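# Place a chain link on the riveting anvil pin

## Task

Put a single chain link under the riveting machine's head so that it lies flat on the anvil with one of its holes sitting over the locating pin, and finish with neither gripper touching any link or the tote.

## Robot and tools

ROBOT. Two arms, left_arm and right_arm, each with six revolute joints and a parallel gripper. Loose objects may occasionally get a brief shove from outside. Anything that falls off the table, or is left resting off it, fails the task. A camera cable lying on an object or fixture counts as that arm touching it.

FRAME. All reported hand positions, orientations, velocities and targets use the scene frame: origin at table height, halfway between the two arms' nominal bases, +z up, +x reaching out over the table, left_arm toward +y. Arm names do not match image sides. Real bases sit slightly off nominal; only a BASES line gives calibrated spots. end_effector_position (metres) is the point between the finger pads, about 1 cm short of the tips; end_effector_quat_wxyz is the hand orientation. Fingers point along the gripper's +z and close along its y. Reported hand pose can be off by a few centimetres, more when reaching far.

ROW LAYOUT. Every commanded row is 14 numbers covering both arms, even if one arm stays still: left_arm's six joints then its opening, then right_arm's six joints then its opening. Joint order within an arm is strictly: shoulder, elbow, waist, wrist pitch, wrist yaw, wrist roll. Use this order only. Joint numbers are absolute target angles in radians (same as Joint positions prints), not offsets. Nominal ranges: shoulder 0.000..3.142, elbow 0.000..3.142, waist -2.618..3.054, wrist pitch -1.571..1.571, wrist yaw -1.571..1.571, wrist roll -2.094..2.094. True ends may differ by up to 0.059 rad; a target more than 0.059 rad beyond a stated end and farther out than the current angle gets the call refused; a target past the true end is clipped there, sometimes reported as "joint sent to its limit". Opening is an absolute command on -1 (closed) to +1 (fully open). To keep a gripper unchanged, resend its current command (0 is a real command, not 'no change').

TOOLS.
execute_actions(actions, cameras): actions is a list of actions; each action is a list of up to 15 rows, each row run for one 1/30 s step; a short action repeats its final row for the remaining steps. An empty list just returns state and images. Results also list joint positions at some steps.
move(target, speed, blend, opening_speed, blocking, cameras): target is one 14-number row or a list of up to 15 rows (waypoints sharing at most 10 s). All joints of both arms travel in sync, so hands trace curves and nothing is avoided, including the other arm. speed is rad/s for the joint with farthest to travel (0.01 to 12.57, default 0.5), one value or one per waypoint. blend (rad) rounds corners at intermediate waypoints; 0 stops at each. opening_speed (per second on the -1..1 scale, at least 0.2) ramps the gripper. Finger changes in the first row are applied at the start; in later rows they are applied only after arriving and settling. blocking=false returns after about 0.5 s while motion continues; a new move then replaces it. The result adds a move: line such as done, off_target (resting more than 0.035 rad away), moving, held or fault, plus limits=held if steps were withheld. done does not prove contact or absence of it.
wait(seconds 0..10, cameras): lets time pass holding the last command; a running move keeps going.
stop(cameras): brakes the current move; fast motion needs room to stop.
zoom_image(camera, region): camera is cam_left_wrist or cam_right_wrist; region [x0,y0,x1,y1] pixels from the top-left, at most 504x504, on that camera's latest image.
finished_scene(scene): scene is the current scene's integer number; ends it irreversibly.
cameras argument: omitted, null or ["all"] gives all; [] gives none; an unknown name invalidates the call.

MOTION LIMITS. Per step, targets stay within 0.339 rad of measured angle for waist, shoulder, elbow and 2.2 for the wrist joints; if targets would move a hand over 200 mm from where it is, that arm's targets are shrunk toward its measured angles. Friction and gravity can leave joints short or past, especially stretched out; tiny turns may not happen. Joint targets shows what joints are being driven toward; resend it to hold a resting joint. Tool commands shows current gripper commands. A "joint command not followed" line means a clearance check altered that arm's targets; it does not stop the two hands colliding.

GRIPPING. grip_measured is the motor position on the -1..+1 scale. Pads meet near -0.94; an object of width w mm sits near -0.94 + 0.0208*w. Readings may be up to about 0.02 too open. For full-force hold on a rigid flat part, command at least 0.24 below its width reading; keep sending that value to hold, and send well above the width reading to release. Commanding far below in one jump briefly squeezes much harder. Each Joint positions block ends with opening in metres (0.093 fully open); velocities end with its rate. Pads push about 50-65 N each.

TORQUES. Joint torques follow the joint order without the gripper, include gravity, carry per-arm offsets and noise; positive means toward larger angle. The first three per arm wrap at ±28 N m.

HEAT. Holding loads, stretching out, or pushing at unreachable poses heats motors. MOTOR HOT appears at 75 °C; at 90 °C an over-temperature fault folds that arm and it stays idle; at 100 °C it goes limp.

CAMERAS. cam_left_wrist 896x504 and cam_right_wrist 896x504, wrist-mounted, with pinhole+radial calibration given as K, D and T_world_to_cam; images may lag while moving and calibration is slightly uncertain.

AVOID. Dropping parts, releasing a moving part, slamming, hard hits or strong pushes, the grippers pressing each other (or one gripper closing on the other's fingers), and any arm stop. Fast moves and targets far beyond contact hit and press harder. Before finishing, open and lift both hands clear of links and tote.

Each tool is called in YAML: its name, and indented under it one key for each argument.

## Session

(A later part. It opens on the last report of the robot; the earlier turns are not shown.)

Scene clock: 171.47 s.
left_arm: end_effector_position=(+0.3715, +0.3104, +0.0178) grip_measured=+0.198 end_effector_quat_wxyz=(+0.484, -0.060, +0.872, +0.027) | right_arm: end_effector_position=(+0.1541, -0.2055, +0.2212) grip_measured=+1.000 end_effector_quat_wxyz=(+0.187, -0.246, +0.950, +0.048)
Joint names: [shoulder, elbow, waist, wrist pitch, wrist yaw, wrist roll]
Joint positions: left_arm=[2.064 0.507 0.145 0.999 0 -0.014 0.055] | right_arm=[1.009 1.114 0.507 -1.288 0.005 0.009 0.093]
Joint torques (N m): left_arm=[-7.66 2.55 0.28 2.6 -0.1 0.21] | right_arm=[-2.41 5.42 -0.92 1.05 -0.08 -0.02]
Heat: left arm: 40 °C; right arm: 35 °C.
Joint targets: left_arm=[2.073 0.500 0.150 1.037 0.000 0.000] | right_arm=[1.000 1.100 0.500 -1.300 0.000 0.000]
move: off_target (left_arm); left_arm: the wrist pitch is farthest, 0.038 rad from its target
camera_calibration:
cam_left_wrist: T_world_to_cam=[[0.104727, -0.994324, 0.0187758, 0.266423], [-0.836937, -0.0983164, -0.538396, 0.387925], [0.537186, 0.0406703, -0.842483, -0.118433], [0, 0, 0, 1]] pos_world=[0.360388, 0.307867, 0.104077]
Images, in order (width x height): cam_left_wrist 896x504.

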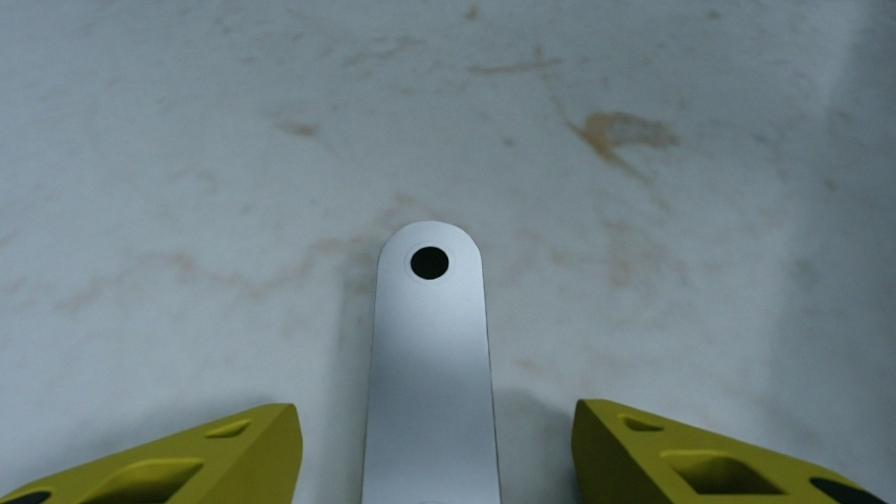

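move:
  target:
    - [2.096,0.50,0.15,1.060,0,0,0.2,1.0,1.1,0.5,-1.3,0,0,1]
  speed: 0.05
  cameras: ["cam_left_wrist"]

Scene clock: 174.67 s.
left_arm: end_effector_position=(+0.3712, +0.3104, +0.0135) grip_measured=+0.198 end_effector_quat_wxyz=(+0.484, -0.060, +0.872, +0.027) | right_arm: end_effector_position=(+0.1541, -0.2055, +0.2212) grip_measured=+1.000 end_effector_quat_wxyz=(+0.187, -0.246, +0.950, +0.048)
Joint names: [shoulder, elbow, waist, wrist pitch, wrist yaw, wrist roll]
Joint positions: left_arm=[2.087 0.507 0.145 1.022 0 -0.014 0.055] | right_arm=[1.009 1.114 0.507 -1.288 0.005 0.009 0.093]
Joint torques (N m): left_arm=[-7.68 2.45 0.28 2.6 -0.1 0.21] | right_arm=[-2.41 5.41 -0.92 1.06 -0.07 -0.02]
Heat: left arm: 39 °C; right arm: 35 °C.
Joint targets: left_arm=[2.096 0.500 0.150 1.060 0.000 0.000] | right_arm=[1.000 1.100 0.500 -1.300 0.000 0.000]
move: off_target (left_arm); left_arm: the wrist pitch is farthest, 0.038 rad from its target
camera_calibration:
cam_left_wrist: T_world_to_cam=[[0.104727, -0.994324, 0.0187758, 0.266536], [-0.836937, -0.0983164, -0.538396, 0.385359], [0.537186, 0.0406703, -0.842483, -0.121894], [0, 0, 0, 1]] pos_world=[0.360088, 0.307867, 0.0997774]
Images, in order (width x height): cam_left_wrist 896x504.

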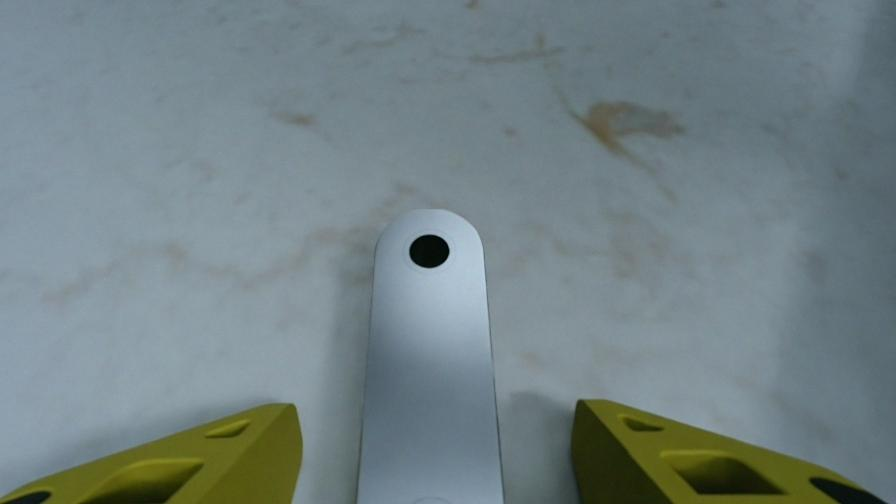

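move:
  target:
    - [2.096,0.50,0.15,1.060,0,0,-0.78,1.0,1.1,0.5,-1.3,0,0,1]
  speed: 0.05
  opening_speed: 1.0
  cameras: ["cam_left_wrist"]

Scene clock: 178.83 s.
left_arm: end_effector_position=(+0.3713, +0.3104, +0.0137) grip_measured=-0.589 end_effector_quat_wxyz=(+0.484, -0.060, +0.872, +0.027) | right_arm: end_effector_position=(+0.1541, -0.2055, +0.2212) grip_measured=+1.000 end_effector_quat_wxyz=(+0.187, -0.246, +0.950, +0.048)
Joint names: [shoulder, elbow, waist, wrist pitch, wrist yaw, wrist roll]
Joint positions: left_arm=[2.087 0.507 0.145 1.023 0 -0.014 0.017] | right_arm=[1.009 1.114 0.507 -1.288 0.005 0.009 0.093]
Joint torques (N m): left_arm=[-7.72 2.44 0.27 2.59 -0.1 0.2] | right_arm=[-2.44 5.41 -0.91 1.06 -0.07 -0.02]
Heat: left arm: 39 °C; right arm: 35 °C.
Joint targets: left_arm=[2.096 0.500 0.150 1.060 0.000 0.000] | right_arm=[1.000 1.100 0.500 -1.300 0.000 0.000]
move: off_target (left_arm); left_arm: the wrist pitch is farthest, 0.037 rad from its target
camera_calibration:
cam_left_wrist: T_world_to_cam=[[0.104677, -0.99433, 0.0187223, 0.266548], [-0.836509, -0.0982128, -0.53908, 0.38538], [0.537863, 0.0407679, -0.842046, -0.122182], [0, 0, 0, 1]] pos_world=[0.360189, 0.307867, 0.0998776]
Images, in order (width x height): cam_left_wrist 896x504.

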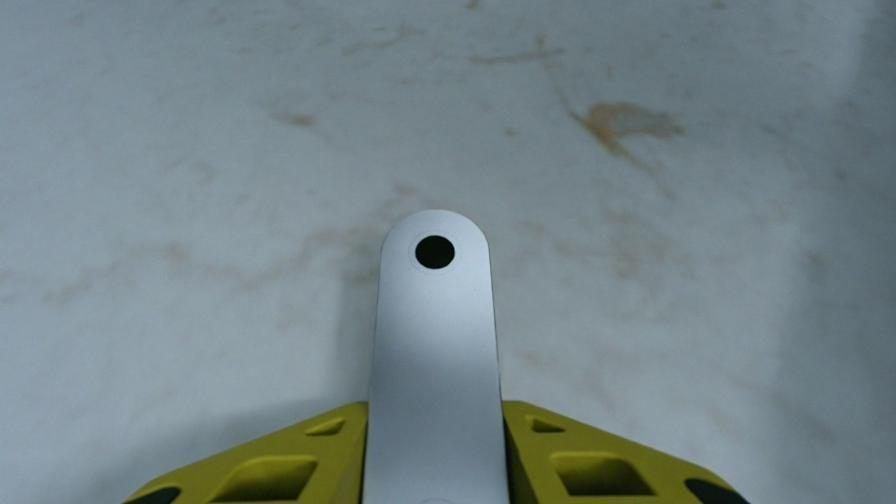

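move:
  target:
    - [1.8,0.54,0.15,0.735,0,0,-0.78,1.0,1.1,0.5,-1.3,0,0,1]
    - [1.145,0.625,-0.42,-0.01,0,0,-0.78,1.0,1.1,0.5,-1.3,0,0,1]
  speed: [0.2,0.5]
  blend: 0.05
  cameras: ["cam_left_wrist"]

zoom_image:
  camera: "cam_left_wrist"
  region: [250, 0, 650, 400]

Scene clock: 192.77 s.
left_arm: end_effector_position=(+0.2788, +0.1110, +0.1741) grip_measured=-0.602 end_effector_quat_wxyz=(+0.445, +0.186, +0.870, -0.102) | right_arm: end_effector_position=(+0.1541, -0.2055, +0.2212) grip_measured=+1.000 end_effector_quat_wxyz=(+0.187, -0.246, +0.950, +0.048)
Joint names: [shoulder, elbow, waist, wrist pitch, wrist yaw, wrist roll]
Joint positions: left_arm=[1.167 0.582 -0.414 -0.036 0.001 -0.013 0.016] | right_arm=[1.009 1.114 0.507 -1.288 0.005 0.009 0.093]
Joint torques (N m): left_arm=[-6.09 9.73 -0.59 2.4 -0.11 0.22] | right_arm=[-2.44 5.44 -0.94 1.05 -0.07 -0.01]
Heat: left arm: 40 °C; right arm: 35 °C.
Joint targets: left_arm=[1.145 0.625 -0.420 -0.010 0.000 0.000] | right_arm=[1.000 1.100 0.500 -1.300 0.000 0.000]
move: off_target (left_arm); left_arm: the elbow is farthest, 0.043 rad from its target
camera_calibration:
cam_left_wrist: T_world_to_cam=[[-0.439027, -0.898244, 0.0203173, 0.215561], [-0.79064, 0.375495, -0.483623, 0.299863], [0.426783, -0.228387, -0.875041, 0.137389], [0, 0, 0, 1]] pos_world=[0.273086, 0.112407, 0.260862]
Images, in order (width x height): cam_left_wrist 896x504.

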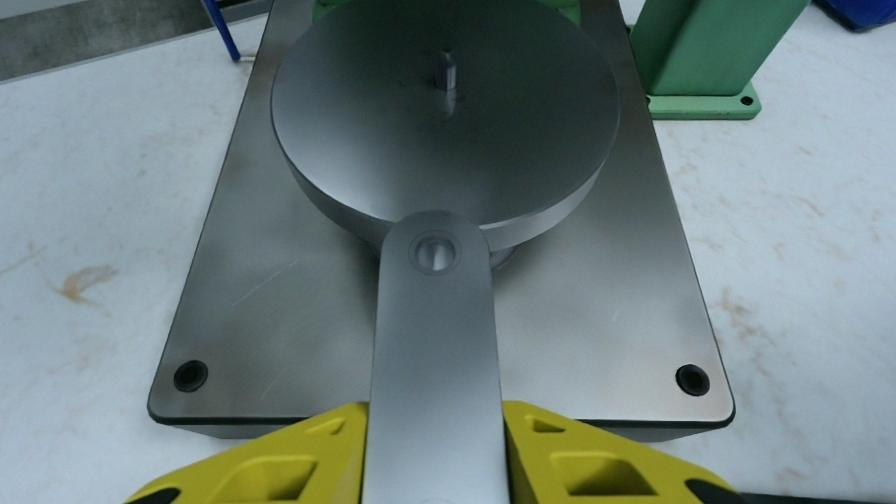

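Scaled by 1.260 from the camera's 896x504 image, which has a finer 1280x720 frame.

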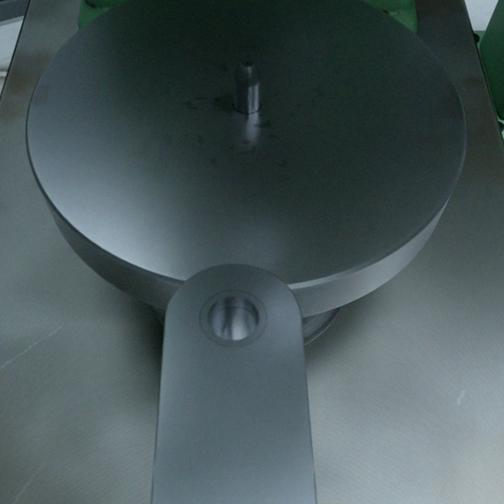

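move:
  target: [1.145,0.66,-0.05,0.025,0,0,-0.78,1.0,1.1,0.5,-1.3,0,0,1]
  speed: 0.5
  cameras: ["cam_left_wrist"]

zoom_image:
  camera: "cam_left_wrist"
  region: [496, 0, 896, 400]

Scene clock: 201.73 s.
left_arm: end_effector_position=(+0.3174, +0.2318, +0.1877) grip_measured=-0.602 end_effector_quat_wxyz=(+0.470, +0.028, +0.882, -0.021) | right_arm: end_effector_position=(+0.1541, -0.2055, +0.2212) grip_measured=+1.000 end_effector_quat_wxyz=(+0.187, -0.246, +0.950, +0.048)
Joint names: [shoulder, elbow, waist, wrist pitch, wrist yaw, wrist roll]
Joint positions: left_arm=[1.167 0.613 -0.055 -0.036 0.001 -0.013 0.016] | right_arm=[1.009 1.114 0.507 -1.288 0.005 0.009 0.093]
Joint torques (N m): left_arm=[-6.15 10.14 0.27 2.84 -0.11 0.21] | right_arm=[-2.43 5.41 -0.94 1.05 -0.08 -0.02]
Heat: left arm: 40 °C; right arm: 35 °C.
Joint targets: left_arm=[1.145 0.660 -0.050 0.025 0.000 0.000] | right_arm=[1.000 1.100 0.500 -1.300 0.000 0.000]
move: off_target (left_arm); left_arm: the wrist pitch is farthest, 0.061 rad from its target
camera_calibration:
cam_left_wrist: T_world_to_cam=[[-0.0955968, -0.995235, 0.0191747, 0.254466], [-0.856437, 0.0724166, -0.511147, 0.387904], [0.507323, -0.0652859, -0.85928, 0.0941158], [0, 0, 0, 1]] pos_world=[0.308795, 0.231307, 0.274268]
Images, in order (width x height): cam_left_wrist 896x504.

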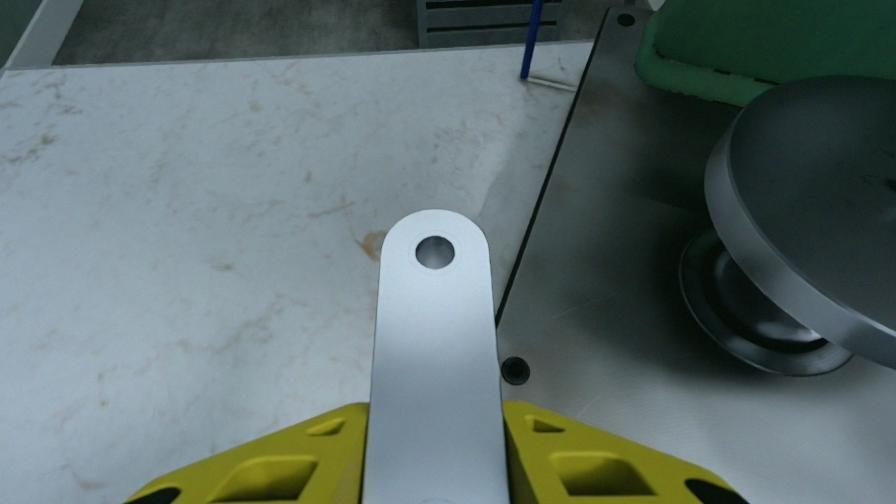

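Scaled by 1.260 from the camera's 896x504 image, which has a finer 1280x720 frame.

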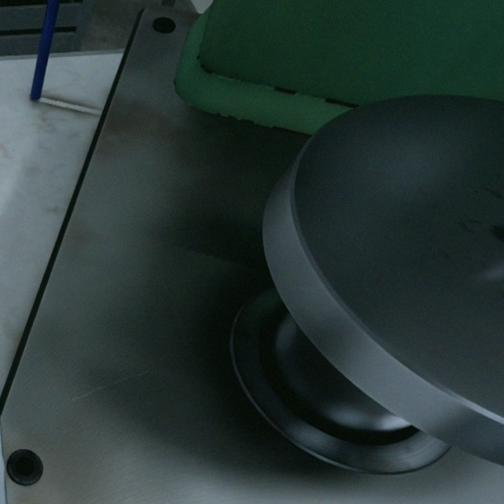

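move:
  target: [1.145,0.66,-0.2,0.025,0,0,-0.78,1.0,1.1,0.5,-1.3,0,0,1]
  speed: 0.5
  cameras: ["cam_left_wrist"]

zoom_image:
  camera: "cam_left_wrist"
  region: [596, 0, 896, 300]

Scene clock: 205.17 s.
left_arm: end_effector_position=(+0.3103, +0.1828, +0.1877) grip_measured=-0.602 end_effector_quat_wxyz=(+0.468, +0.089, +0.878, -0.054) | right_arm: end_effector_position=(+0.1541, -0.2055, +0.2212) grip_measured=+1.000 end_effector_quat_wxyz=(+0.187, -0.246, +0.950, +0.048)
Joint names: [shoulder, elbow, waist, wrist pitch, wrist yaw, wrist roll]
Joint positions: left_arm=[1.167 0.613 -0.194 -0.036 0.001 -0.013 0.016] | right_arm=[1.009 1.114 0.507 -1.288 0.005 0.009 0.093]
Joint torques (N m): left_arm=[-6.2 10.1 -0.58 2.83 -0.1 0.21] | right_arm=[-2.43 5.41 -0.94 1.06 -0.07 -0.02]
Heat: left arm: 42 °C; right arm: 35 °C.
Joint targets: left_arm=[1.145 0.660 -0.200 0.025 0.000 0.000] | right_arm=[1.000 1.100 0.500 -1.300 0.000 0.000]
move: off_target (left_arm); left_arm: the wrist pitch is farthest, 0.061 rad from its target
camera_calibration:
cam_left_wrist: T_world_to_cam=[[-0.232179, -0.972489, 0.018924, 0.243274], [-0.838197, 0.19017, -0.511137, 0.358093], [0.493477, -0.134537, -0.859291, 0.111531], [0, 0, 0, 1]] pos_world=[0.301597, 0.183488, 0.274268]
Images, in order (width x height): cam_left_wrist 896x504.

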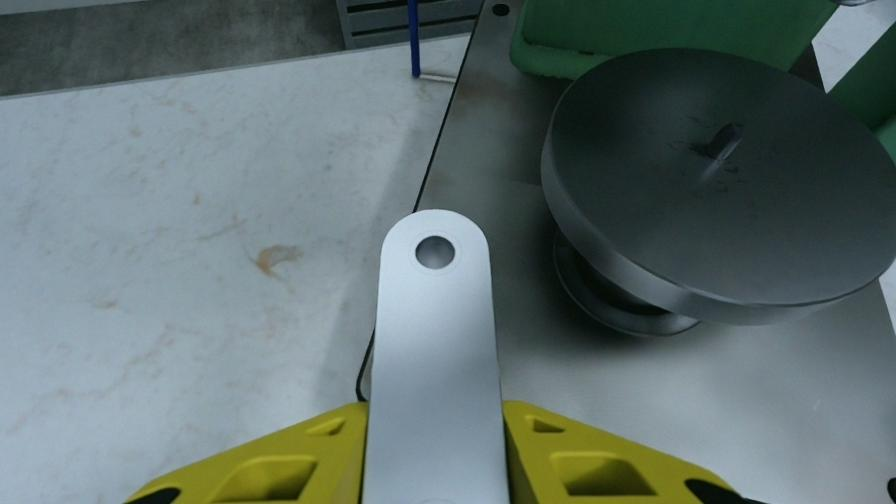

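Scaled by 1.680 from the camera's 896x504 image, which has a finer 1280x720 frame.

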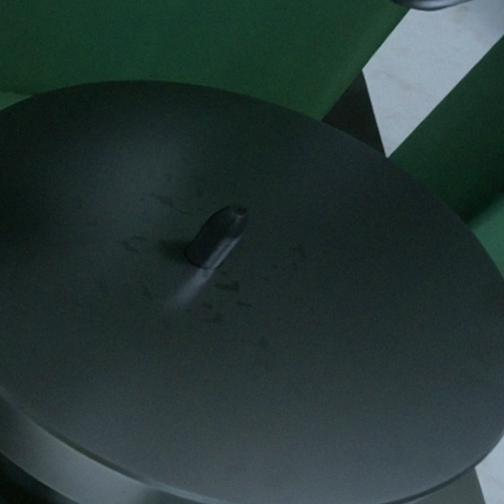

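move:
  target:
    - [1.942,0.655,0.15,0.75,0,0,-0.78,1.0,1.1,0.5,-1.3,0,0,1]
    - [2.125,0.648,0.15,0.948,0,0,-0.78,1.0,1.1,0.5,-1.3,0,0,1]
  speed: [0.6,0.15]
  cameras: []

Scene clock: 230.67 s.
left_arm: end_effector_position=(+0.3982, +0.3143, +0.0142) grip_measured=-0.602 end_effector_quat_wxyz=(+0.479, -0.061, +0.875, +0.027) | right_arm: end_effector_position=(+0.1541, -0.2055, +0.2212) grip_measured=+1.000 end_effector_quat_wxyz=(+0.187, -0.246, +0.950, +0.048)
Joint names: [shoulder, elbow, waist, wrist pitch, wrist yaw, wrist roll]
Joint positions: left_arm=[2.114 0.626 0.146 0.918 0 -0.013 0.016] | right_arm=[1.009 1.114 0.507 -1.288 0.005 0.009 0.093]
Joint torques (N m): left_arm=[-8.24 5.08 0.17 2.5 -0.11 0.2] | right_arm=[-2.43 5.42 -0.9 1.06 -0.08 -0.03]
Heat: left arm: 48 °C; right arm: 35 °C.
Joint targets: left_arm=[2.125 0.648 0.150 0.948 0.000 0.000] | right_arm=[1.000 1.100 0.500 -1.300 0.000 0.000]
move: done
No camera images: "cameras" was empty.

move:
  target:
    - [2.133,0.645,0.15,0.967,0,0,-0.78,1.0,1.1,0.5,-1.3,0,0,1]
  speed: 0.05
  cameras: ["cam_left_wrist"]

Scene clock: 234.30 s.
left_arm: end_effector_position=(+0.3991, +0.3144, +0.0139) grip_measured=-0.602 end_effector_quat_wxyz=(+0.483, -0.061, +0.873, +0.027) | right_arm: end_effector_position=(+0.1541, -0.2055, +0.2212) grip_measured=+1.000 end_effector_quat_wxyz=(+0.187, -0.246, +0.950, +0.048)
Joint names: [shoulder, elbow, waist, wrist pitch, wrist yaw, wrist roll]
Joint positions: left_arm=[2.122 0.626 0.146 0.934 0 -0.013 0.016] | right_arm=[1.009 1.114 0.507 -1.288 0.005 0.009 0.093]
Joint torques (N m): left_arm=[-8.31 4.82 0.17 2.54 -0.11 0.21] | right_arm=[-2.4 5.44 -0.9 1.06 -0.08 -0.02]
Heat: left arm: 47 °C; right arm: 35 °C.
Joint targets: left_arm=[2.133 0.645 0.150 0.967 0.000 0.000] | right_arm=[1.000 1.100 0.500 -1.300 0.000 0.000]
move: done
camera_calibration:
cam_left_wrist: T_world_to_cam=[[0.105521, -0.99425, 0.0182147, 0.267179], [-0.838521, -0.0988101, -0.535835, 0.410066], [0.534554, 0.0412687, -0.844126, -0.135863], [0, 0, 0, 1]] pos_world=[0.388282, 0.311768, 0.100176]
Images, in order (width x height): cam_left_wrist 896x504.

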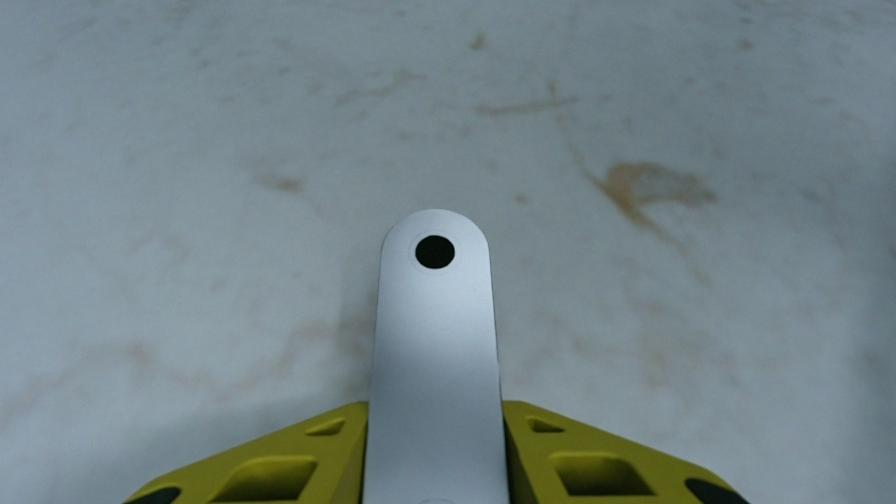

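move:
  target:
    - [2.130,0.64,0.15,0.965,0,0,0.2,1.0,1.1,0.5,-1.3,0,0,1]
  speed: 0.05
  opening_speed: 1.0
  cameras: []

move:
  target:
    - [1.86,0.64,0.15,0.7,0,0,0.2,1.0,1.1,0.5,-1.3,0,0,1]
    - [1.99,0.515,0.15,1.135,0,0,0.2,1.0,1.1,0.5,-1.3,0,0,1]
    - [2.27,0.54,0.15,1.39,0,0,0.2,1.0,1.1,0.5,-1.3,0,0,1]
  speed: [0.3,0.5,0.2]
  cameras: ["cam_left_wrist"]

Scene clock: 243.47 s.
left_arm: end_effector_position=(+0.3991, +0.3144, +0.0138) grip_measured=+0.198 end_effector_quat_wxyz=(+0.483, -0.061, +0.873, +0.027) | right_arm: end_effector_position=(+0.1541, -0.2055, +0.2212) grip_measured=+1.000 end_effector_quat_wxyz=(+0.187, -0.246, +0.950, +0.048)
Joint names: [shoulder, elbow, waist, wrist pitch, wrist yaw, wrist roll]
Joint positions: left_arm=[2.123 0.626 0.146 0.935 0 -0.013 0.055] | right_arm=[1.009 1.114 0.507 -1.288 0.005 0.009 0.093]
Joint torques (N m): left_arm=[-8.64 4.42 0.16 2.51 -0.11 0.2] | right_arm=[-2.43 5.44 -0.91 1.06 -0.08 -0.02]
Heat: left arm: 45 °C; right arm: 35 °C.
Joint targets: left_arm=[2.130 0.640 0.150 0.965 0.000 0.000] | right_arm=[1.000 1.100 0.500 -1.300 0.000 0.000]
move: done
No camera images: "cameras" was empty.

Scene clock: 247.43 s.
left_arm: end_effector_position=(+0.3881, +0.3130, +0.0179) grip_measured=+0.198 end_effector_quat_wxyz=(+0.557, -0.057, +0.828, +0.031) | right_arm: end_effector_position=(+0.1541, -0.2055, +0.2212) grip_measured=+1.000 end_effector_quat_wxyz=(+0.187, -0.246, +0.950, +0.048)
Joint names: [shoulder, elbow, waist, wrist pitch, wrist yaw, wrist roll]
Joint positions: left_arm=[2.263 0.522 0.146 1.352 0 -0.013 0.055] | right_arm=[1.009 1.114 0.507 -1.288 0.005 0.009 0.093]
Joint torques (N m): left_arm=[-8.39 3.67 0.17 2.71 -0.11 0.2] | right_arm=[-2.41 5.41 -0.92 1.05 -0.07 -0.02]
Heat: left arm: 44 °C; right arm: 35 °C.
Joint targets: left_arm=[2.270 0.540 0.150 1.390 0.000 0.000] | right_arm=[1.000 1.100 0.500 -1.300 0.000 0.000]
move: off_target (left_arm); left_arm: the wrist pitch is farthest, 0.038 rad from its target
camera_calibration:
cam_left_wrist: T_world_to_cam=[[0.102714, -0.994606, 0.0144806, 0.268127], [-0.734389, -0.085644, -0.673303, 0.360751], [0.670911, 0.0585234, -0.739225, -0.186759], [0, 0, 0, 1]] pos_world=[0.36269, 0.308507, 0.100955]
Images, in order (width x height): cam_left_wrist 896x504.

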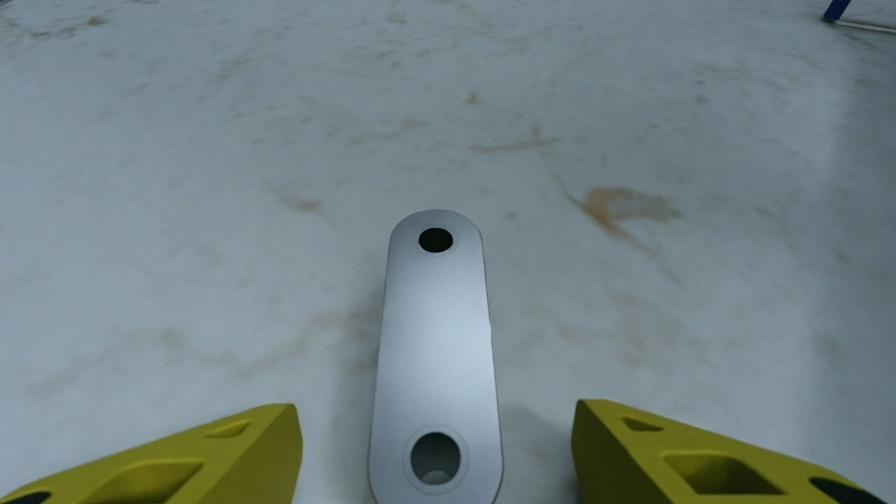

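move:
  target:
    - [2.298,0.582,0.15,1.383,0,0,0.2,1.0,1.1,0.5,-1.3,0,0,1]
  speed: 0.05
  cameras: ["cam_left_wrist"]

Scene clock: 254.93 s.
left_arm: end_effector_position=(+0.3986, +0.3143, +0.0175) grip_measured=+0.198 end_effector_quat_wxyz=(+0.563, -0.057, +0.824, +0.032) | right_arm: end_effector_position=(+0.1541, -0.2055, +0.2212) grip_measured=+1.000 end_effector_quat_wxyz=(+0.187, -0.246, +0.950, +0.048)
Joint names: [shoulder, elbow, waist, wrist pitch, wrist yaw, wrist roll]
Joint positions: left_arm=[2.288 0.564 0.146 1.352 0 -0.013 0.055] | right_arm=[1.009 1.114 0.507 -1.288 0.005 0.009 0.093]
Joint torques (N m): left_arm=[-8.5 3.74 0.2 2.64 -0.11 0.2] | right_arm=[-2.4 5.41 -0.92 1.05 -0.07 -0.02]
Heat: left arm: 44 °C; right arm: 35 °C.
Joint targets: left_arm=[2.298 0.582 0.150 1.383 0.000 0.000] | right_arm=[1.000 1.100 0.500 -1.300 0.000 0.000]
move: done
camera_calibration:
cam_left_wrist: T_world_to_cam=[[0.102531, -0.994631, 0.0140369, 0.268519], [-0.723319, -0.084235, -0.685357, 0.36368], [0.68286, 0.0601171, -0.728072, -0.199591], [0, 0, 0, 1]] pos_world=[0.371818, 0.309711, 0.100165]
Images, in order (width x height): cam_left_wrist 896x504.

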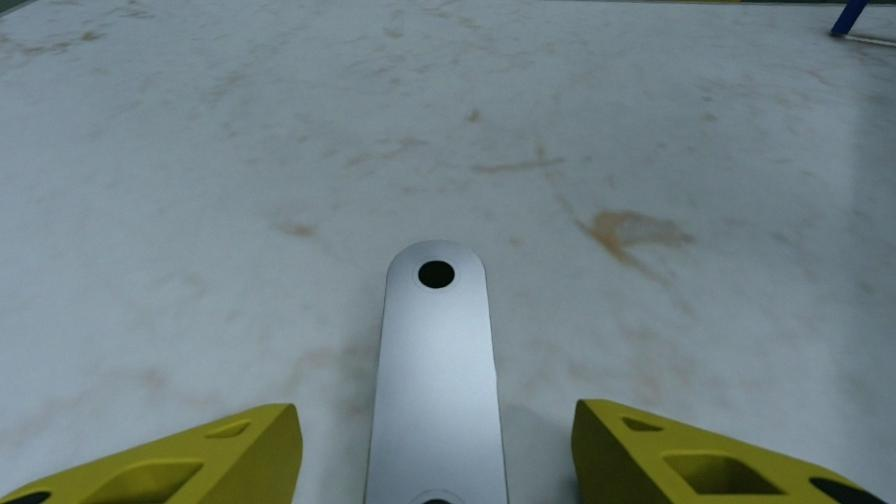

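move:
  target:
    - [2.322,0.548,0.15,1.428,0,0,0.2,1.0,1.1,0.5,-1.3,0,0,1]
  speed: 0.05
  cameras: ["cam_left_wrist"]

Scene clock: 258.53 s.
left_arm: end_effector_position=(+0.3948, +0.3139, +0.0124) grip_measured=+0.198 end_effector_quat_wxyz=(+0.563, -0.057, +0.824, +0.032) | right_arm: end_effector_position=(+0.1541, -0.2055, +0.2212) grip_measured=+1.000 end_effector_quat_wxyz=(+0.187, -0.246, +0.950, +0.048)
Joint names: [shoulder, elbow, waist, wrist pitch, wrist yaw, wrist roll]
Joint positions: left_arm=[2.313 0.554 0.146 1.387 0 -0.013 0.055] | right_arm=[1.009 1.114 0.507 -1.288 0.005 0.009 0.093]
Joint torques (N m): left_arm=[-8.53 1.7 0.17 2.77 -0.11 0.2] | right_arm=[-2.41 5.41 -0.92 1.05 -0.07 -0.02]
Heat: left arm: 44 °C; right arm: 35 °C.
Joint targets: left_arm=[2.322 0.548 0.150 1.428 0.000 0.000] | right_arm=[1.000 1.100 0.500 -1.300 0.000 0.000]
move: off_target (left_arm); left_arm: the wrist pitch is farthest, 0.041 rad from its target
camera_calibration:
cam_left_wrist: T_world_to_cam=[[0.10246, -0.994638, 0.0140734, 0.268507], [-0.723566, -0.0842298, -0.685096, 0.357458], [0.682608, 0.0600117, -0.728316, -0.200531], [0, 0, 0, 1]] pos_world=[0.368017, 0.30921, 0.095065]
Images, in order (width x height): cam_left_wrist 896x504.

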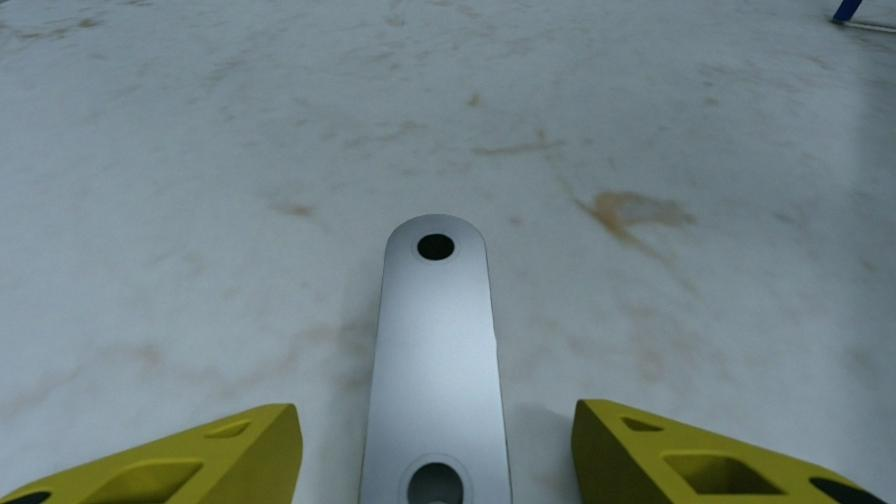

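move:
  target:
    - [2.322,0.548,0.15,1.428,0,0,-0.8,1.0,1.1,0.5,-1.3,0,0,1]
  speed: 0.05
  opening_speed: 1.0
  cameras: ["cam_left_wrist"]

Scene clock: 262.10 s.
left_arm: end_effector_position=(+0.3948, +0.3139, +0.0126) grip_measured=-0.589 end_effector_quat_wxyz=(+0.563, -0.057, +0.824, +0.032) | right_arm: end_effector_position=(+0.1541, -0.2055, +0.2212) grip_measured=+1.000 end_effector_quat_wxyz=(+0.187, -0.246, +0.950, +0.048)
Joint names: [shoulder, elbow, waist, wrist pitch, wrist yaw, wrist roll]
Joint positions: left_arm=[2.313 0.554 0.146 1.388 0 -0.013 0.017] | right_arm=[1.009 1.114 0.507 -1.288 0.005 0.009 0.093]
Joint torques (N m): left_arm=[-8.49 1.68 0.16 2.76 -0.11 0.21] | right_arm=[-2.43 5.38 -0.92 1.06 -0.08 -0.02]
Heat: left arm: 44 °C; right arm: 35 °C.
Joint targets: left_arm=[2.322 0.548 0.150 1.428 0.000 0.000] | right_arm=[1.000 1.100 0.500 -1.300 0.000 0.000]
move: off_target (left_arm); left_arm: the wrist pitch is farthest, 0.040 rad from its target
camera_calibration:
cam_left_wrist: T_world_to_cam=[[0.102527, -0.994631, 0.0140804, 0.268477], [-0.723074, -0.0842409, -0.685615, 0.357468], [0.68312, 0.0601131, -0.727828, -0.200652], [0, 0, 0, 1]] pos_world=[0.368019, 0.309211, 0.0952655]
Images, in order (width x height): cam_left_wrist 896x504.

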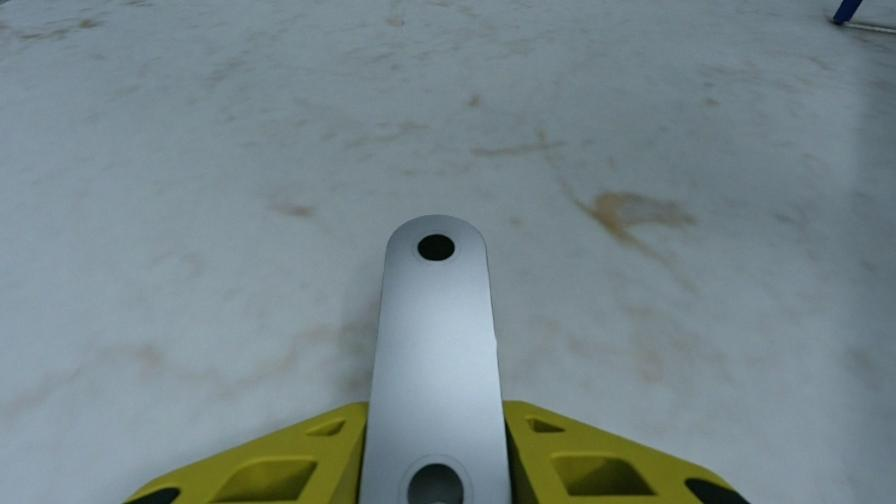

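move:
  target:
    - [1.99,0.51,0.15,1.14,0,0,-0.8,1.0,1.1,0.5,-1.3,0,0,1]
    - [1.19,0.38,-0.1,0.47,0,0,-0.8,1.0,1.1,0.5,-1.3,0,0,1]
    - [1.185,0.38,-0.433,0.466,0,0,-0.8,1.0,1.1,0.5,-1.3,0,0,1]
  speed: [0.2,0.6,0.4]
  blend: 0.05
  cameras: ["cam_left_wrist"]

zoom_image:
  camera: "cam_left_wrist"
  region: [250, 0, 650, 300]

Scene clock: 283.03 s.
left_arm: end_effector_position=(+0.2868, +0.1019, +0.1731) grip_measured=-0.602 end_effector_quat_wxyz=(+0.541, +0.180, +0.811, -0.128) | right_arm: end_effector_position=(+0.1541, -0.2055, +0.2212) grip_measured=+1.000 end_effector_quat_wxyz=(+0.187, -0.246, +0.950, +0.048)
Joint names: [shoulder, elbow, waist, wrist pitch, wrist yaw, wrist roll]
Joint positions: left_arm=[1.214 0.386 -0.427 0.436 0.003 -0.013 0.016] | right_arm=[1.009 1.114 0.507 -1.288 0.005 0.009 0.093]
Joint torques (N m): left_arm=[-6.63 5.46 -0.55 2.63 -0.13 0.2] | right_arm=[-2.45 5.42 -0.94 1.06 -0.08 -0.02]
Heat: left arm: 43 °C; right arm: 35 °C.
Joint targets: left_arm=[1.185 0.380 -0.433 0.466 0.000 0.000] | right_arm=[1.000 1.100 0.500 -1.300 0.000 0.000]
move: done
camera_calibration:
cam_left_wrist: T_world_to_cam=[[-0.455688, -0.890004, 0.0155459, 0.215592], [-0.664618, 0.328567, -0.671064, 0.310147], [0.592142, -0.316127, -0.741237, 0.069447], [0, 0, 0, 1]] pos_world=[0.26325, 0.111928, 0.256254]
Images, in order (width x height): cam_left_wrist 896x504.

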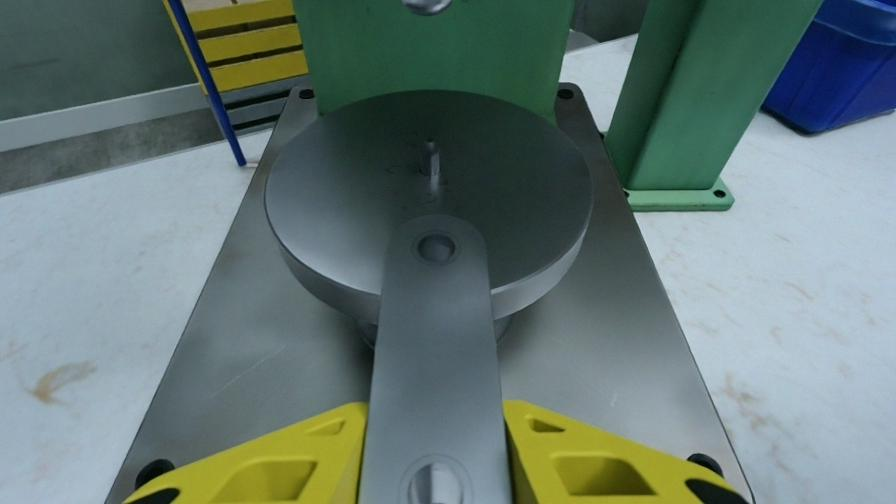

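Scaled by 1.260 from the camera's 896x504 image, which has a finer 1280x720 frame.

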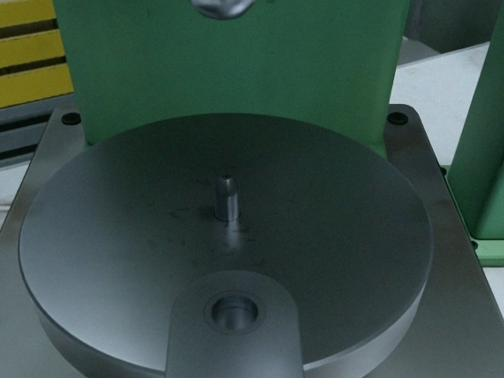

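move:
  target:
    - [1.53,0.665,-0.428,0.55,0,0,-0.8,1.0,1.1,0.5,-1.3,0,0,1]
  speed: 0.15
  cameras: ["cam_left_wrist"]

zoom_image:
  camera: "cam_left_wrist"
  region: [300, 100, 600, 350]

Scene clock: 299.67 s.
left_arm: end_effector_position=(+0.3125, +0.0891, +0.1066) grip_measured=-0.603 end_effector_quat_wxyz=(+0.436, +0.195, +0.872, -0.104) | right_arm: end_effector_position=(+0.1541, -0.2055, +0.2212) grip_measured=+1.000 end_effector_quat_wxyz=(+0.187, -0.246, +0.950, +0.048)
Joint names: [shoulder, elbow, waist, wrist pitch, wrist yaw, wrist roll]
Joint positions: left_arm=[1.533 0.552 -0.427 0.341 0.005 -0.011 0.016] | right_arm=[1.009 1.114 0.507 -1.288 0.005 0.009 0.093]
Joint torques (N m): left_arm=[-6.58 14.23 -0.17 4.52 -0.15 0.18] | right_arm=[-2.44 5.41 -0.92 1.06 -0.07 -0.02]
Heat: left arm: 46 °C; right arm: 35 °C.
Joint targets: left_arm=[1.530 0.665 -0.428 0.550 0.000 0.000] | right_arm=[1.000 1.100 0.500 -1.300 0.000 0.000]
move: off_target (left_arm); left_arm: the wrist pitch is farthest, 0.209 rad from its target
camera_calibration:
cam_left_wrist: T_world_to_cam=[[-0.454255, -0.890623, 0.0210743, 0.215986], [-0.791871, 0.392823, -0.467578, 0.299143], [0.408157, -0.229088, -0.8837, 0.0657891], [0, 0, 0, 1]] pos_world=[0.308143, 0.0899229, 0.193459]
Images, in order (width x height): cam_left_wrist 896x504.

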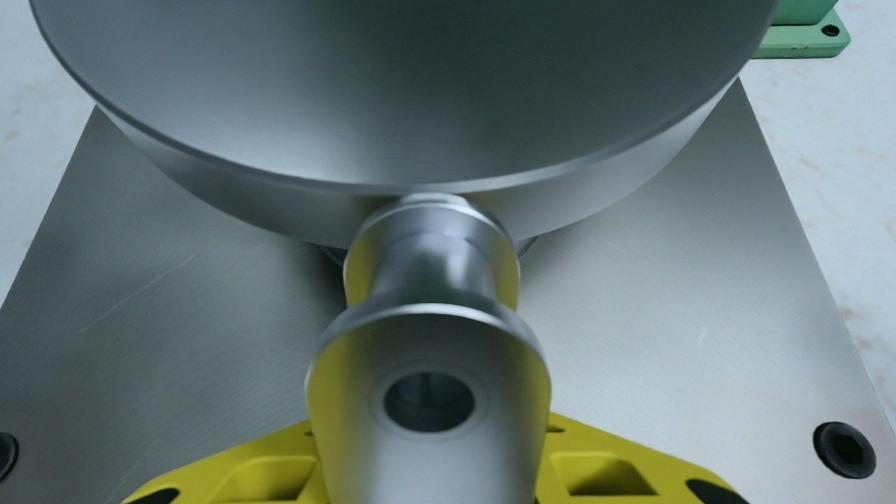

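Scaled by 1.680 from the camera's 896x504 image, which has a finer 1280x720 frame.

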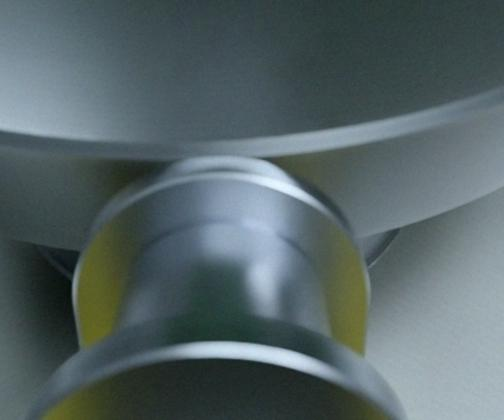

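move:
  target:
    - [1.53,0.60,-0.428,0.36,0,0,-0.8,1.0,1.1,0.5,-1.3,0,0,1]
    - [1.25,0.60,-0.433,0.25,0,0,-0.8,1.0,1.1,0.5,-1.3,0,0,1]
  speed: 0.25
  cameras: ["cam_left_wrist"]

Scene clock: 306.73 s.
left_arm: end_effector_position=(+0.3035, +0.0934, +0.1787) grip_measured=-0.603 end_effector_quat_wxyz=(+0.497, +0.188, +0.839, -0.118) | right_arm: end_effector_position=(+0.1541, -0.2055, +0.2212) grip_measured=+1.000 end_effector_quat_wxyz=(+0.187, -0.246, +0.950, +0.048)
Joint names: [shoulder, elbow, waist, wrist pitch, wrist yaw, wrist roll]
Joint positions: left_arm=[1.278 0.558 -0.427 0.222 0.005 -0.011 0.016] | right_arm=[1.009 1.114 0.507 -1.288 0.005 0.009 0.093]
Joint torques (N m): left_arm=[-7.45 9.43 -0.57 2.54 -0.16 0.19] | right_arm=[-2.43 5.44 -0.91 1.06 -0.08 -0.02]
Heat: left arm: 50 °C; right arm: 35 °C.
Joint targets: left_arm=[1.250 0.600 -0.433 0.250 0.000 0.000] | right_arm=[1.000 1.100 0.500 -1.300 0.000 0.000]
move: off_target (left_arm); left_arm: the elbow is farthest, 0.042 rad from its target
camera_calibration:
cam_left_wrist: T_world_to_cam=[[-0.456738, -0.889428, 0.0175773, 0.21553], [-0.723673, 0.359984, -0.58882, 0.328124], [0.517385, -0.281657, -0.808073, 0.0924201], [0, 0, 0, 1]] pos_world=[0.288078, 0.0996097, 0.264099]
Images, in order (width x height): cam_left_wrist 896x504.

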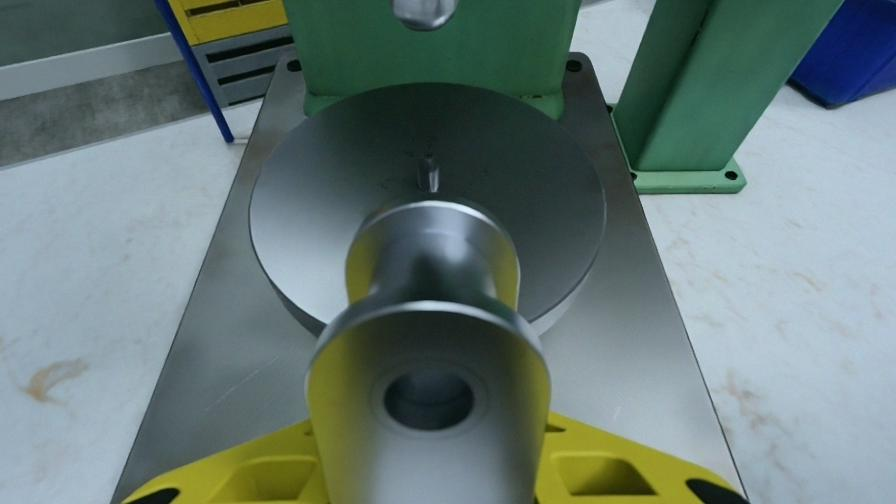

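move:
  target:
    - [1.2,0.63,-0.1,0.1,0,0,-0.8,1.0,1.1,0.5,-1.3,0,0,1]
    - [1.9,1.55,0.15,-1.2,0,0,-0.8,1.0,1.1,0.5,-1.3,0,0,1]
    - [2.355,1.98,0.15,-1.343,0,0,-0.8,1.0,1.1,0.5,-1.3,0,0,1]
  speed: [0.5,0.7,0.4]
  blend: 0.05
  cameras: ["cam_left_wrist"]

Scene clock: 333.70 s.
left_arm: end_effector_position=(+0.3723, +0.3098, +0.0626) grip_measured=-0.603 end_effector_quat_wxyz=(-0.084, -0.068, +0.994, -0.007) | right_arm: end_effector_position=(+0.1541, -0.2055, +0.2212) grip_measured=+1.000 end_effector_quat_wxyz=(+0.187, -0.246, +0.950, +0.048)
Joint names: [shoulder, elbow, waist, wrist pitch, wrist yaw, wrist roll]
Joint positions: left_arm=[2.355 1.943 0.145 -1.327 0.004 -0.011 0.016] | right_arm=[1.009 1.114 0.507 -1.288 0.005 0.009 0.093]
Joint torques (N m): left_arm=[-13.29 7.94 0.25 -0.2 -0.14 0.2] | right_arm=[-2.43 5.42 -0.92 1.06 -0.08 -0.01]
Heat: left arm: 49 °C; right arm: 35 °C.
Joint targets: left_arm=[2.355 1.980 0.150 -1.343 0.000 0.000] | right_arm=[1.000 1.100 0.500 -1.300 0.000 0.000]
move: off_target (left_arm); left_arm: the elbow is farthest, 0.037 rad from its target
camera_calibration:
cam_left_wrist: T_world_to_cam=[[0.13214, -0.990779, 0.0299314, 0.252833], [-0.813587, -0.0911598, 0.574253, 0.33202], [-0.566229, -0.100234, -0.81813, 0.371772], [0, 0, 0, 1]] pos_world=[0.447226, 0.318033, 0.105926]
Images, in order (width x height): cam_left_wrist 896x504.

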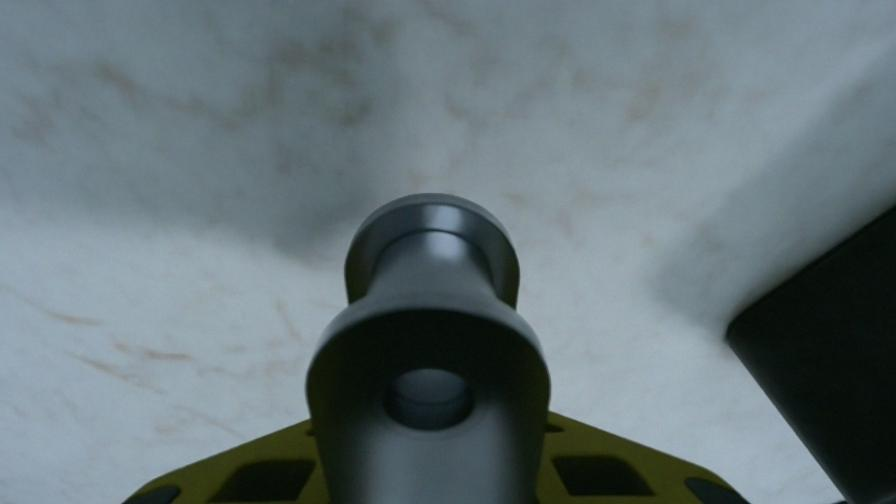

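move:
  target:
    - [2.40,1.855,0.15,-1.185,0,0,-0.8,1.0,1.1,0.5,-1.3,0,0,1]
  speed: 0.12
  cameras: ["cam_left_wrist"]

Scene clock: 337.67 s.
left_arm: end_effector_position=(+0.3723, +0.3098, +0.0245) grip_measured=-0.603 end_effector_quat_wxyz=(-0.084, -0.068, +0.994, -0.007) | right_arm: end_effector_position=(+0.1541, -0.2055, +0.2212) grip_measured=+1.000 end_effector_quat_wxyz=(+0.187, -0.246, +0.950, +0.048)
Joint names: [shoulder, elbow, waist, wrist pitch, wrist yaw, wrist roll]
Joint positions: left_arm=[2.396 1.86 0.145 -1.203 0.004 -0.011 0.016] | right_arm=[1.009 1.114 0.507 -1.288 0.005 0.009 0.093]
Joint torques (N m): left_arm=[-13.03 4.53 0.25 0.19 -0.14 0.19] | right_arm=[-2.43 5.42 -0.9 1.06 -0.08 -0.02]
Heat: left arm: 49 °C; right arm: 35 °C.
Joint targets: left_arm=[2.400 1.855 0.150 -1.185 0.000 0.000] | right_arm=[1.000 1.100 0.500 -1.300 0.000 0.000]
move: done
camera_calibration:
cam_left_wrist: T_world_to_cam=[[0.132135, -0.990778, 0.0299738, 0.254061], [-0.813178, -0.0910589, 0.574847, 0.353791], [-0.566817, -0.100332, -0.817712, 0.340852], [0, 0, 0, 1]] pos_world=[0.447325, 0.318132, 0.0677277]
Images, in order (width x height): cam_left_wrist 896x504.

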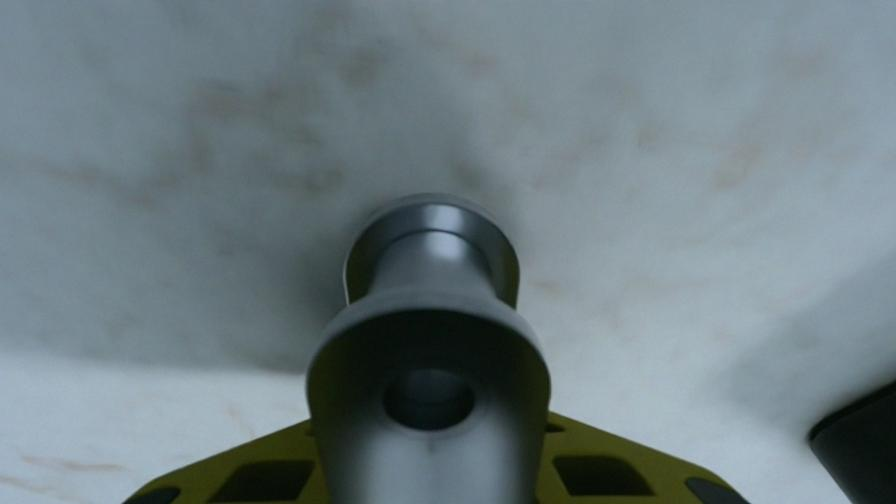

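move:
  target:
    - [2.420,1.853,0.15,-1.163,0,0,-0.8,1.0,1.1,0.5,-1.3,0,0,1]
  speed: 0.05
  cameras: []

move:
  target:
    - [2.428,1.853,0.15,-1.155,0,0,-0.8,1.0,1.1,0.5,-1.3,0,0,1]
  speed: 0.04
  cameras: ["cam_left_wrist"]

Scene clock: 341.50 s.
left_arm: end_effector_position=(+0.3749, +0.3102, +0.0161) grip_measured=-0.603 end_effector_quat_wxyz=(-0.083, -0.068, +0.994, -0.007) | right_arm: end_effector_position=(+0.1541, -0.2055, +0.2212) grip_measured=+1.000 end_effector_quat_wxyz=(+0.187, -0.246, +0.950, +0.048)
Joint names: [shoulder, elbow, waist, wrist pitch, wrist yaw, wrist roll]
Joint positions: left_arm=[2.415 1.86 0.145 -1.182 0.004 -0.011 0.016] | right_arm=[1.009 1.114 0.507 -1.288 0.005 0.009 0.093]
Joint torques (N m): left_arm=[-13.01 4.37 0.25 0.19 -0.13 0.19] | right_arm=[-2.43 5.39 -0.9 1.05 -0.08 -0.02]
Heat: left arm: 48 °C; right arm: 35 °C.
Joint targets: left_arm=[2.420 1.853 0.150 -1.163 0.000 0.000] | right_arm=[1.000 1.100 0.500 -1.300 0.000 0.000]
move: done
No camera images: "cameras" was empty.

Scene clock: 342.30 s.
left_arm: end_effector_position=(+0.3758, +0.3103, +0.0127) grip_measured=-0.603 end_effector_quat_wxyz=(-0.082, -0.068, +0.994, -0.007) | right_arm: end_effector_position=(+0.1541, -0.2055, +0.2212) grip_measured=+1.000 end_effector_quat_wxyz=(+0.187, -0.246, +0.950, +0.048)
Joint names: [shoulder, elbow, waist, wrist pitch, wrist yaw, wrist roll]
Joint positions: left_arm=[2.423 1.86 0.145 -1.173 0.004 -0.011 0.016] | right_arm=[1.009 1.114 0.507 -1.288 0.005 0.009 0.093]
Joint torques (N m): left_arm=[-13.07 4.33 0.25 0.19 -0.13 0.19] | right_arm=[-2.4 5.37 -0.91 1.06 -0.08 -0.03]
Heat: left arm: 48 °C; right arm: 35 °C.
Joint targets: left_arm=[2.428 1.853 0.150 -1.155 0.000 0.000] | right_arm=[1.000 1.100 0.500 -1.300 0.000 0.000]
move: done
camera_calibration:
cam_left_wrist: T_world_to_cam=[[0.132045, -0.990792, 0.0299329, 0.254414], [-0.815143, -0.0913545, 0.572011, 0.364267], [-0.564009, -0.0999305, -0.8197, 0.332075], [0, 0, 0, 1]] pos_world=[0.450629, 0.318533, 0.0562222]
Images, in order (width x height): cam_left_wrist 896x504.

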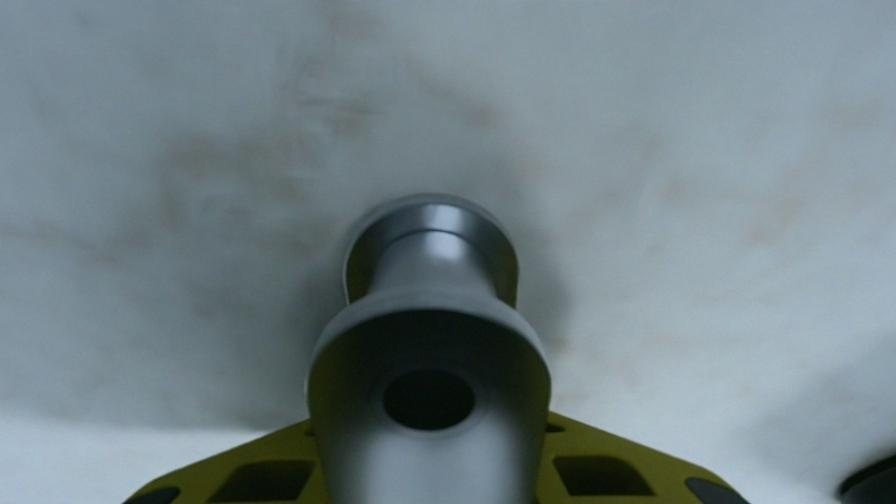

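move:
  target:
    - [2.434,1.852,0.15,-1.150,0,0,-0.8,1.0,1.1,0.5,-1.3,0,0,1]
  speed: 0.04
  cameras: []

move:
  target:
    - [2.440,1.851,0.15,-1.145,0,0,-0.8,1.0,1.1,0.5,-1.3,0,0,1]
  speed: 0.04
  cameras: ["cam_left_wrist"]

Scene clock: 361.27 s.
left_arm: end_effector_position=(+0.3769, +0.3104, +0.0125) grip_measured=-0.603 end_effector_quat_wxyz=(-0.080, -0.068, +0.994, -0.007) | right_arm: end_effector_position=(+0.1541, -0.2055, +0.2212) grip_measured=+1.000 end_effector_quat_wxyz=(+0.187, -0.246, +0.950, +0.048)
Joint names: [shoulder, elbow, waist, wrist pitch, wrist yaw, wrist roll]
Joint positions: left_arm=[2.423 1.86 0.145 -1.169 0.004 -0.011 0.016] | right_arm=[1.009 1.114 0.507 -1.288 0.005 0.009 0.093]
Joint torques (N m): left_arm=[-12.51 4.31 0.24 0.22 -0.13 0.19] | right_arm=[-2.43 5.41 -0.94 1.06 -0.08 -0.01]
Heat: left arm: 44 °C; right arm: 35 °C.
Joint targets: left_arm=[2.434 1.852 0.150 -1.150 0.000 0.000] | right_arm=[1.000 1.100 0.500 -1.300 0.000 0.000]
move: done
No camera images: "cameras" was empty.

Scene clock: 361.97 s.
left_arm: end_effector_position=(+0.3768, +0.3104, +0.0116) grip_measured=-0.603 end_effector_quat_wxyz=(-0.081, -0.068, +0.994, -0.007) | right_arm: end_effector_position=(+0.1541, -0.2055, +0.2212) grip_measured=+1.000 end_effector_quat_wxyz=(+0.187, -0.246, +0.950, +0.048)
Joint names: [shoulder, elbow, waist, wrist pitch, wrist yaw, wrist roll]
Joint positions: left_arm=[2.425 1.86 0.145 -1.168 0.004 -0.011 0.016] | right_arm=[1.009 1.114 0.507 -1.288 0.005 0.009 0.093]
Joint torques (N m): left_arm=[-12.18 4.22 0.27 0.26 -0.13 0.19] | right_arm=[-2.41 5.44 -0.91 1.06 -0.08 -0.02]
Heat: left arm: 44 °C; right arm: 35 °C.
Joint targets: left_arm=[2.440 1.851 0.150 -1.145 0.000 0.000] | right_arm=[1.000 1.100 0.500 -1.300 0.000 0.000]
move: done
camera_calibration:
cam_left_wrist: T_world_to_cam=[[0.131942, -0.990803, 0.0300232, 0.254466], [-0.817071, -0.0915584, 0.56922, 0.36662], [-0.561236, -0.0996352, -0.821637, 0.330613], [0, 0, 0, 1]] pos_world=[0.451532, 0.318633, 0.0553169]
Images, in order (width x height): cam_left_wrist 896x504.

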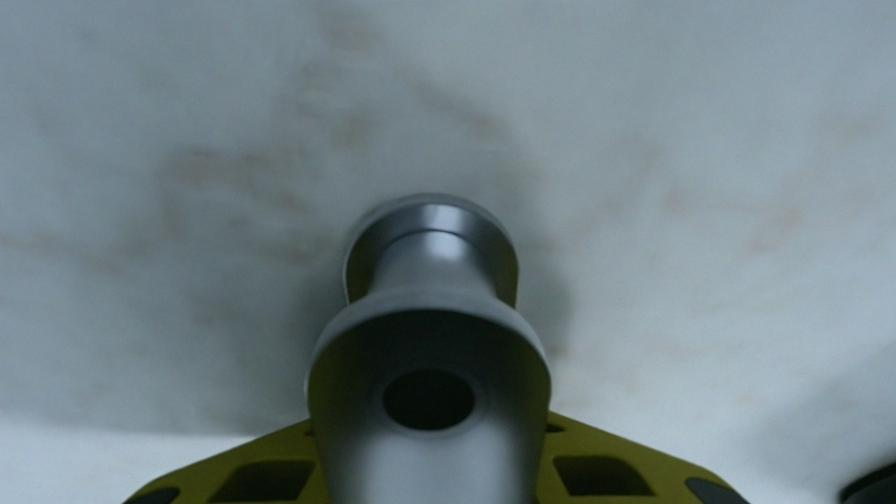

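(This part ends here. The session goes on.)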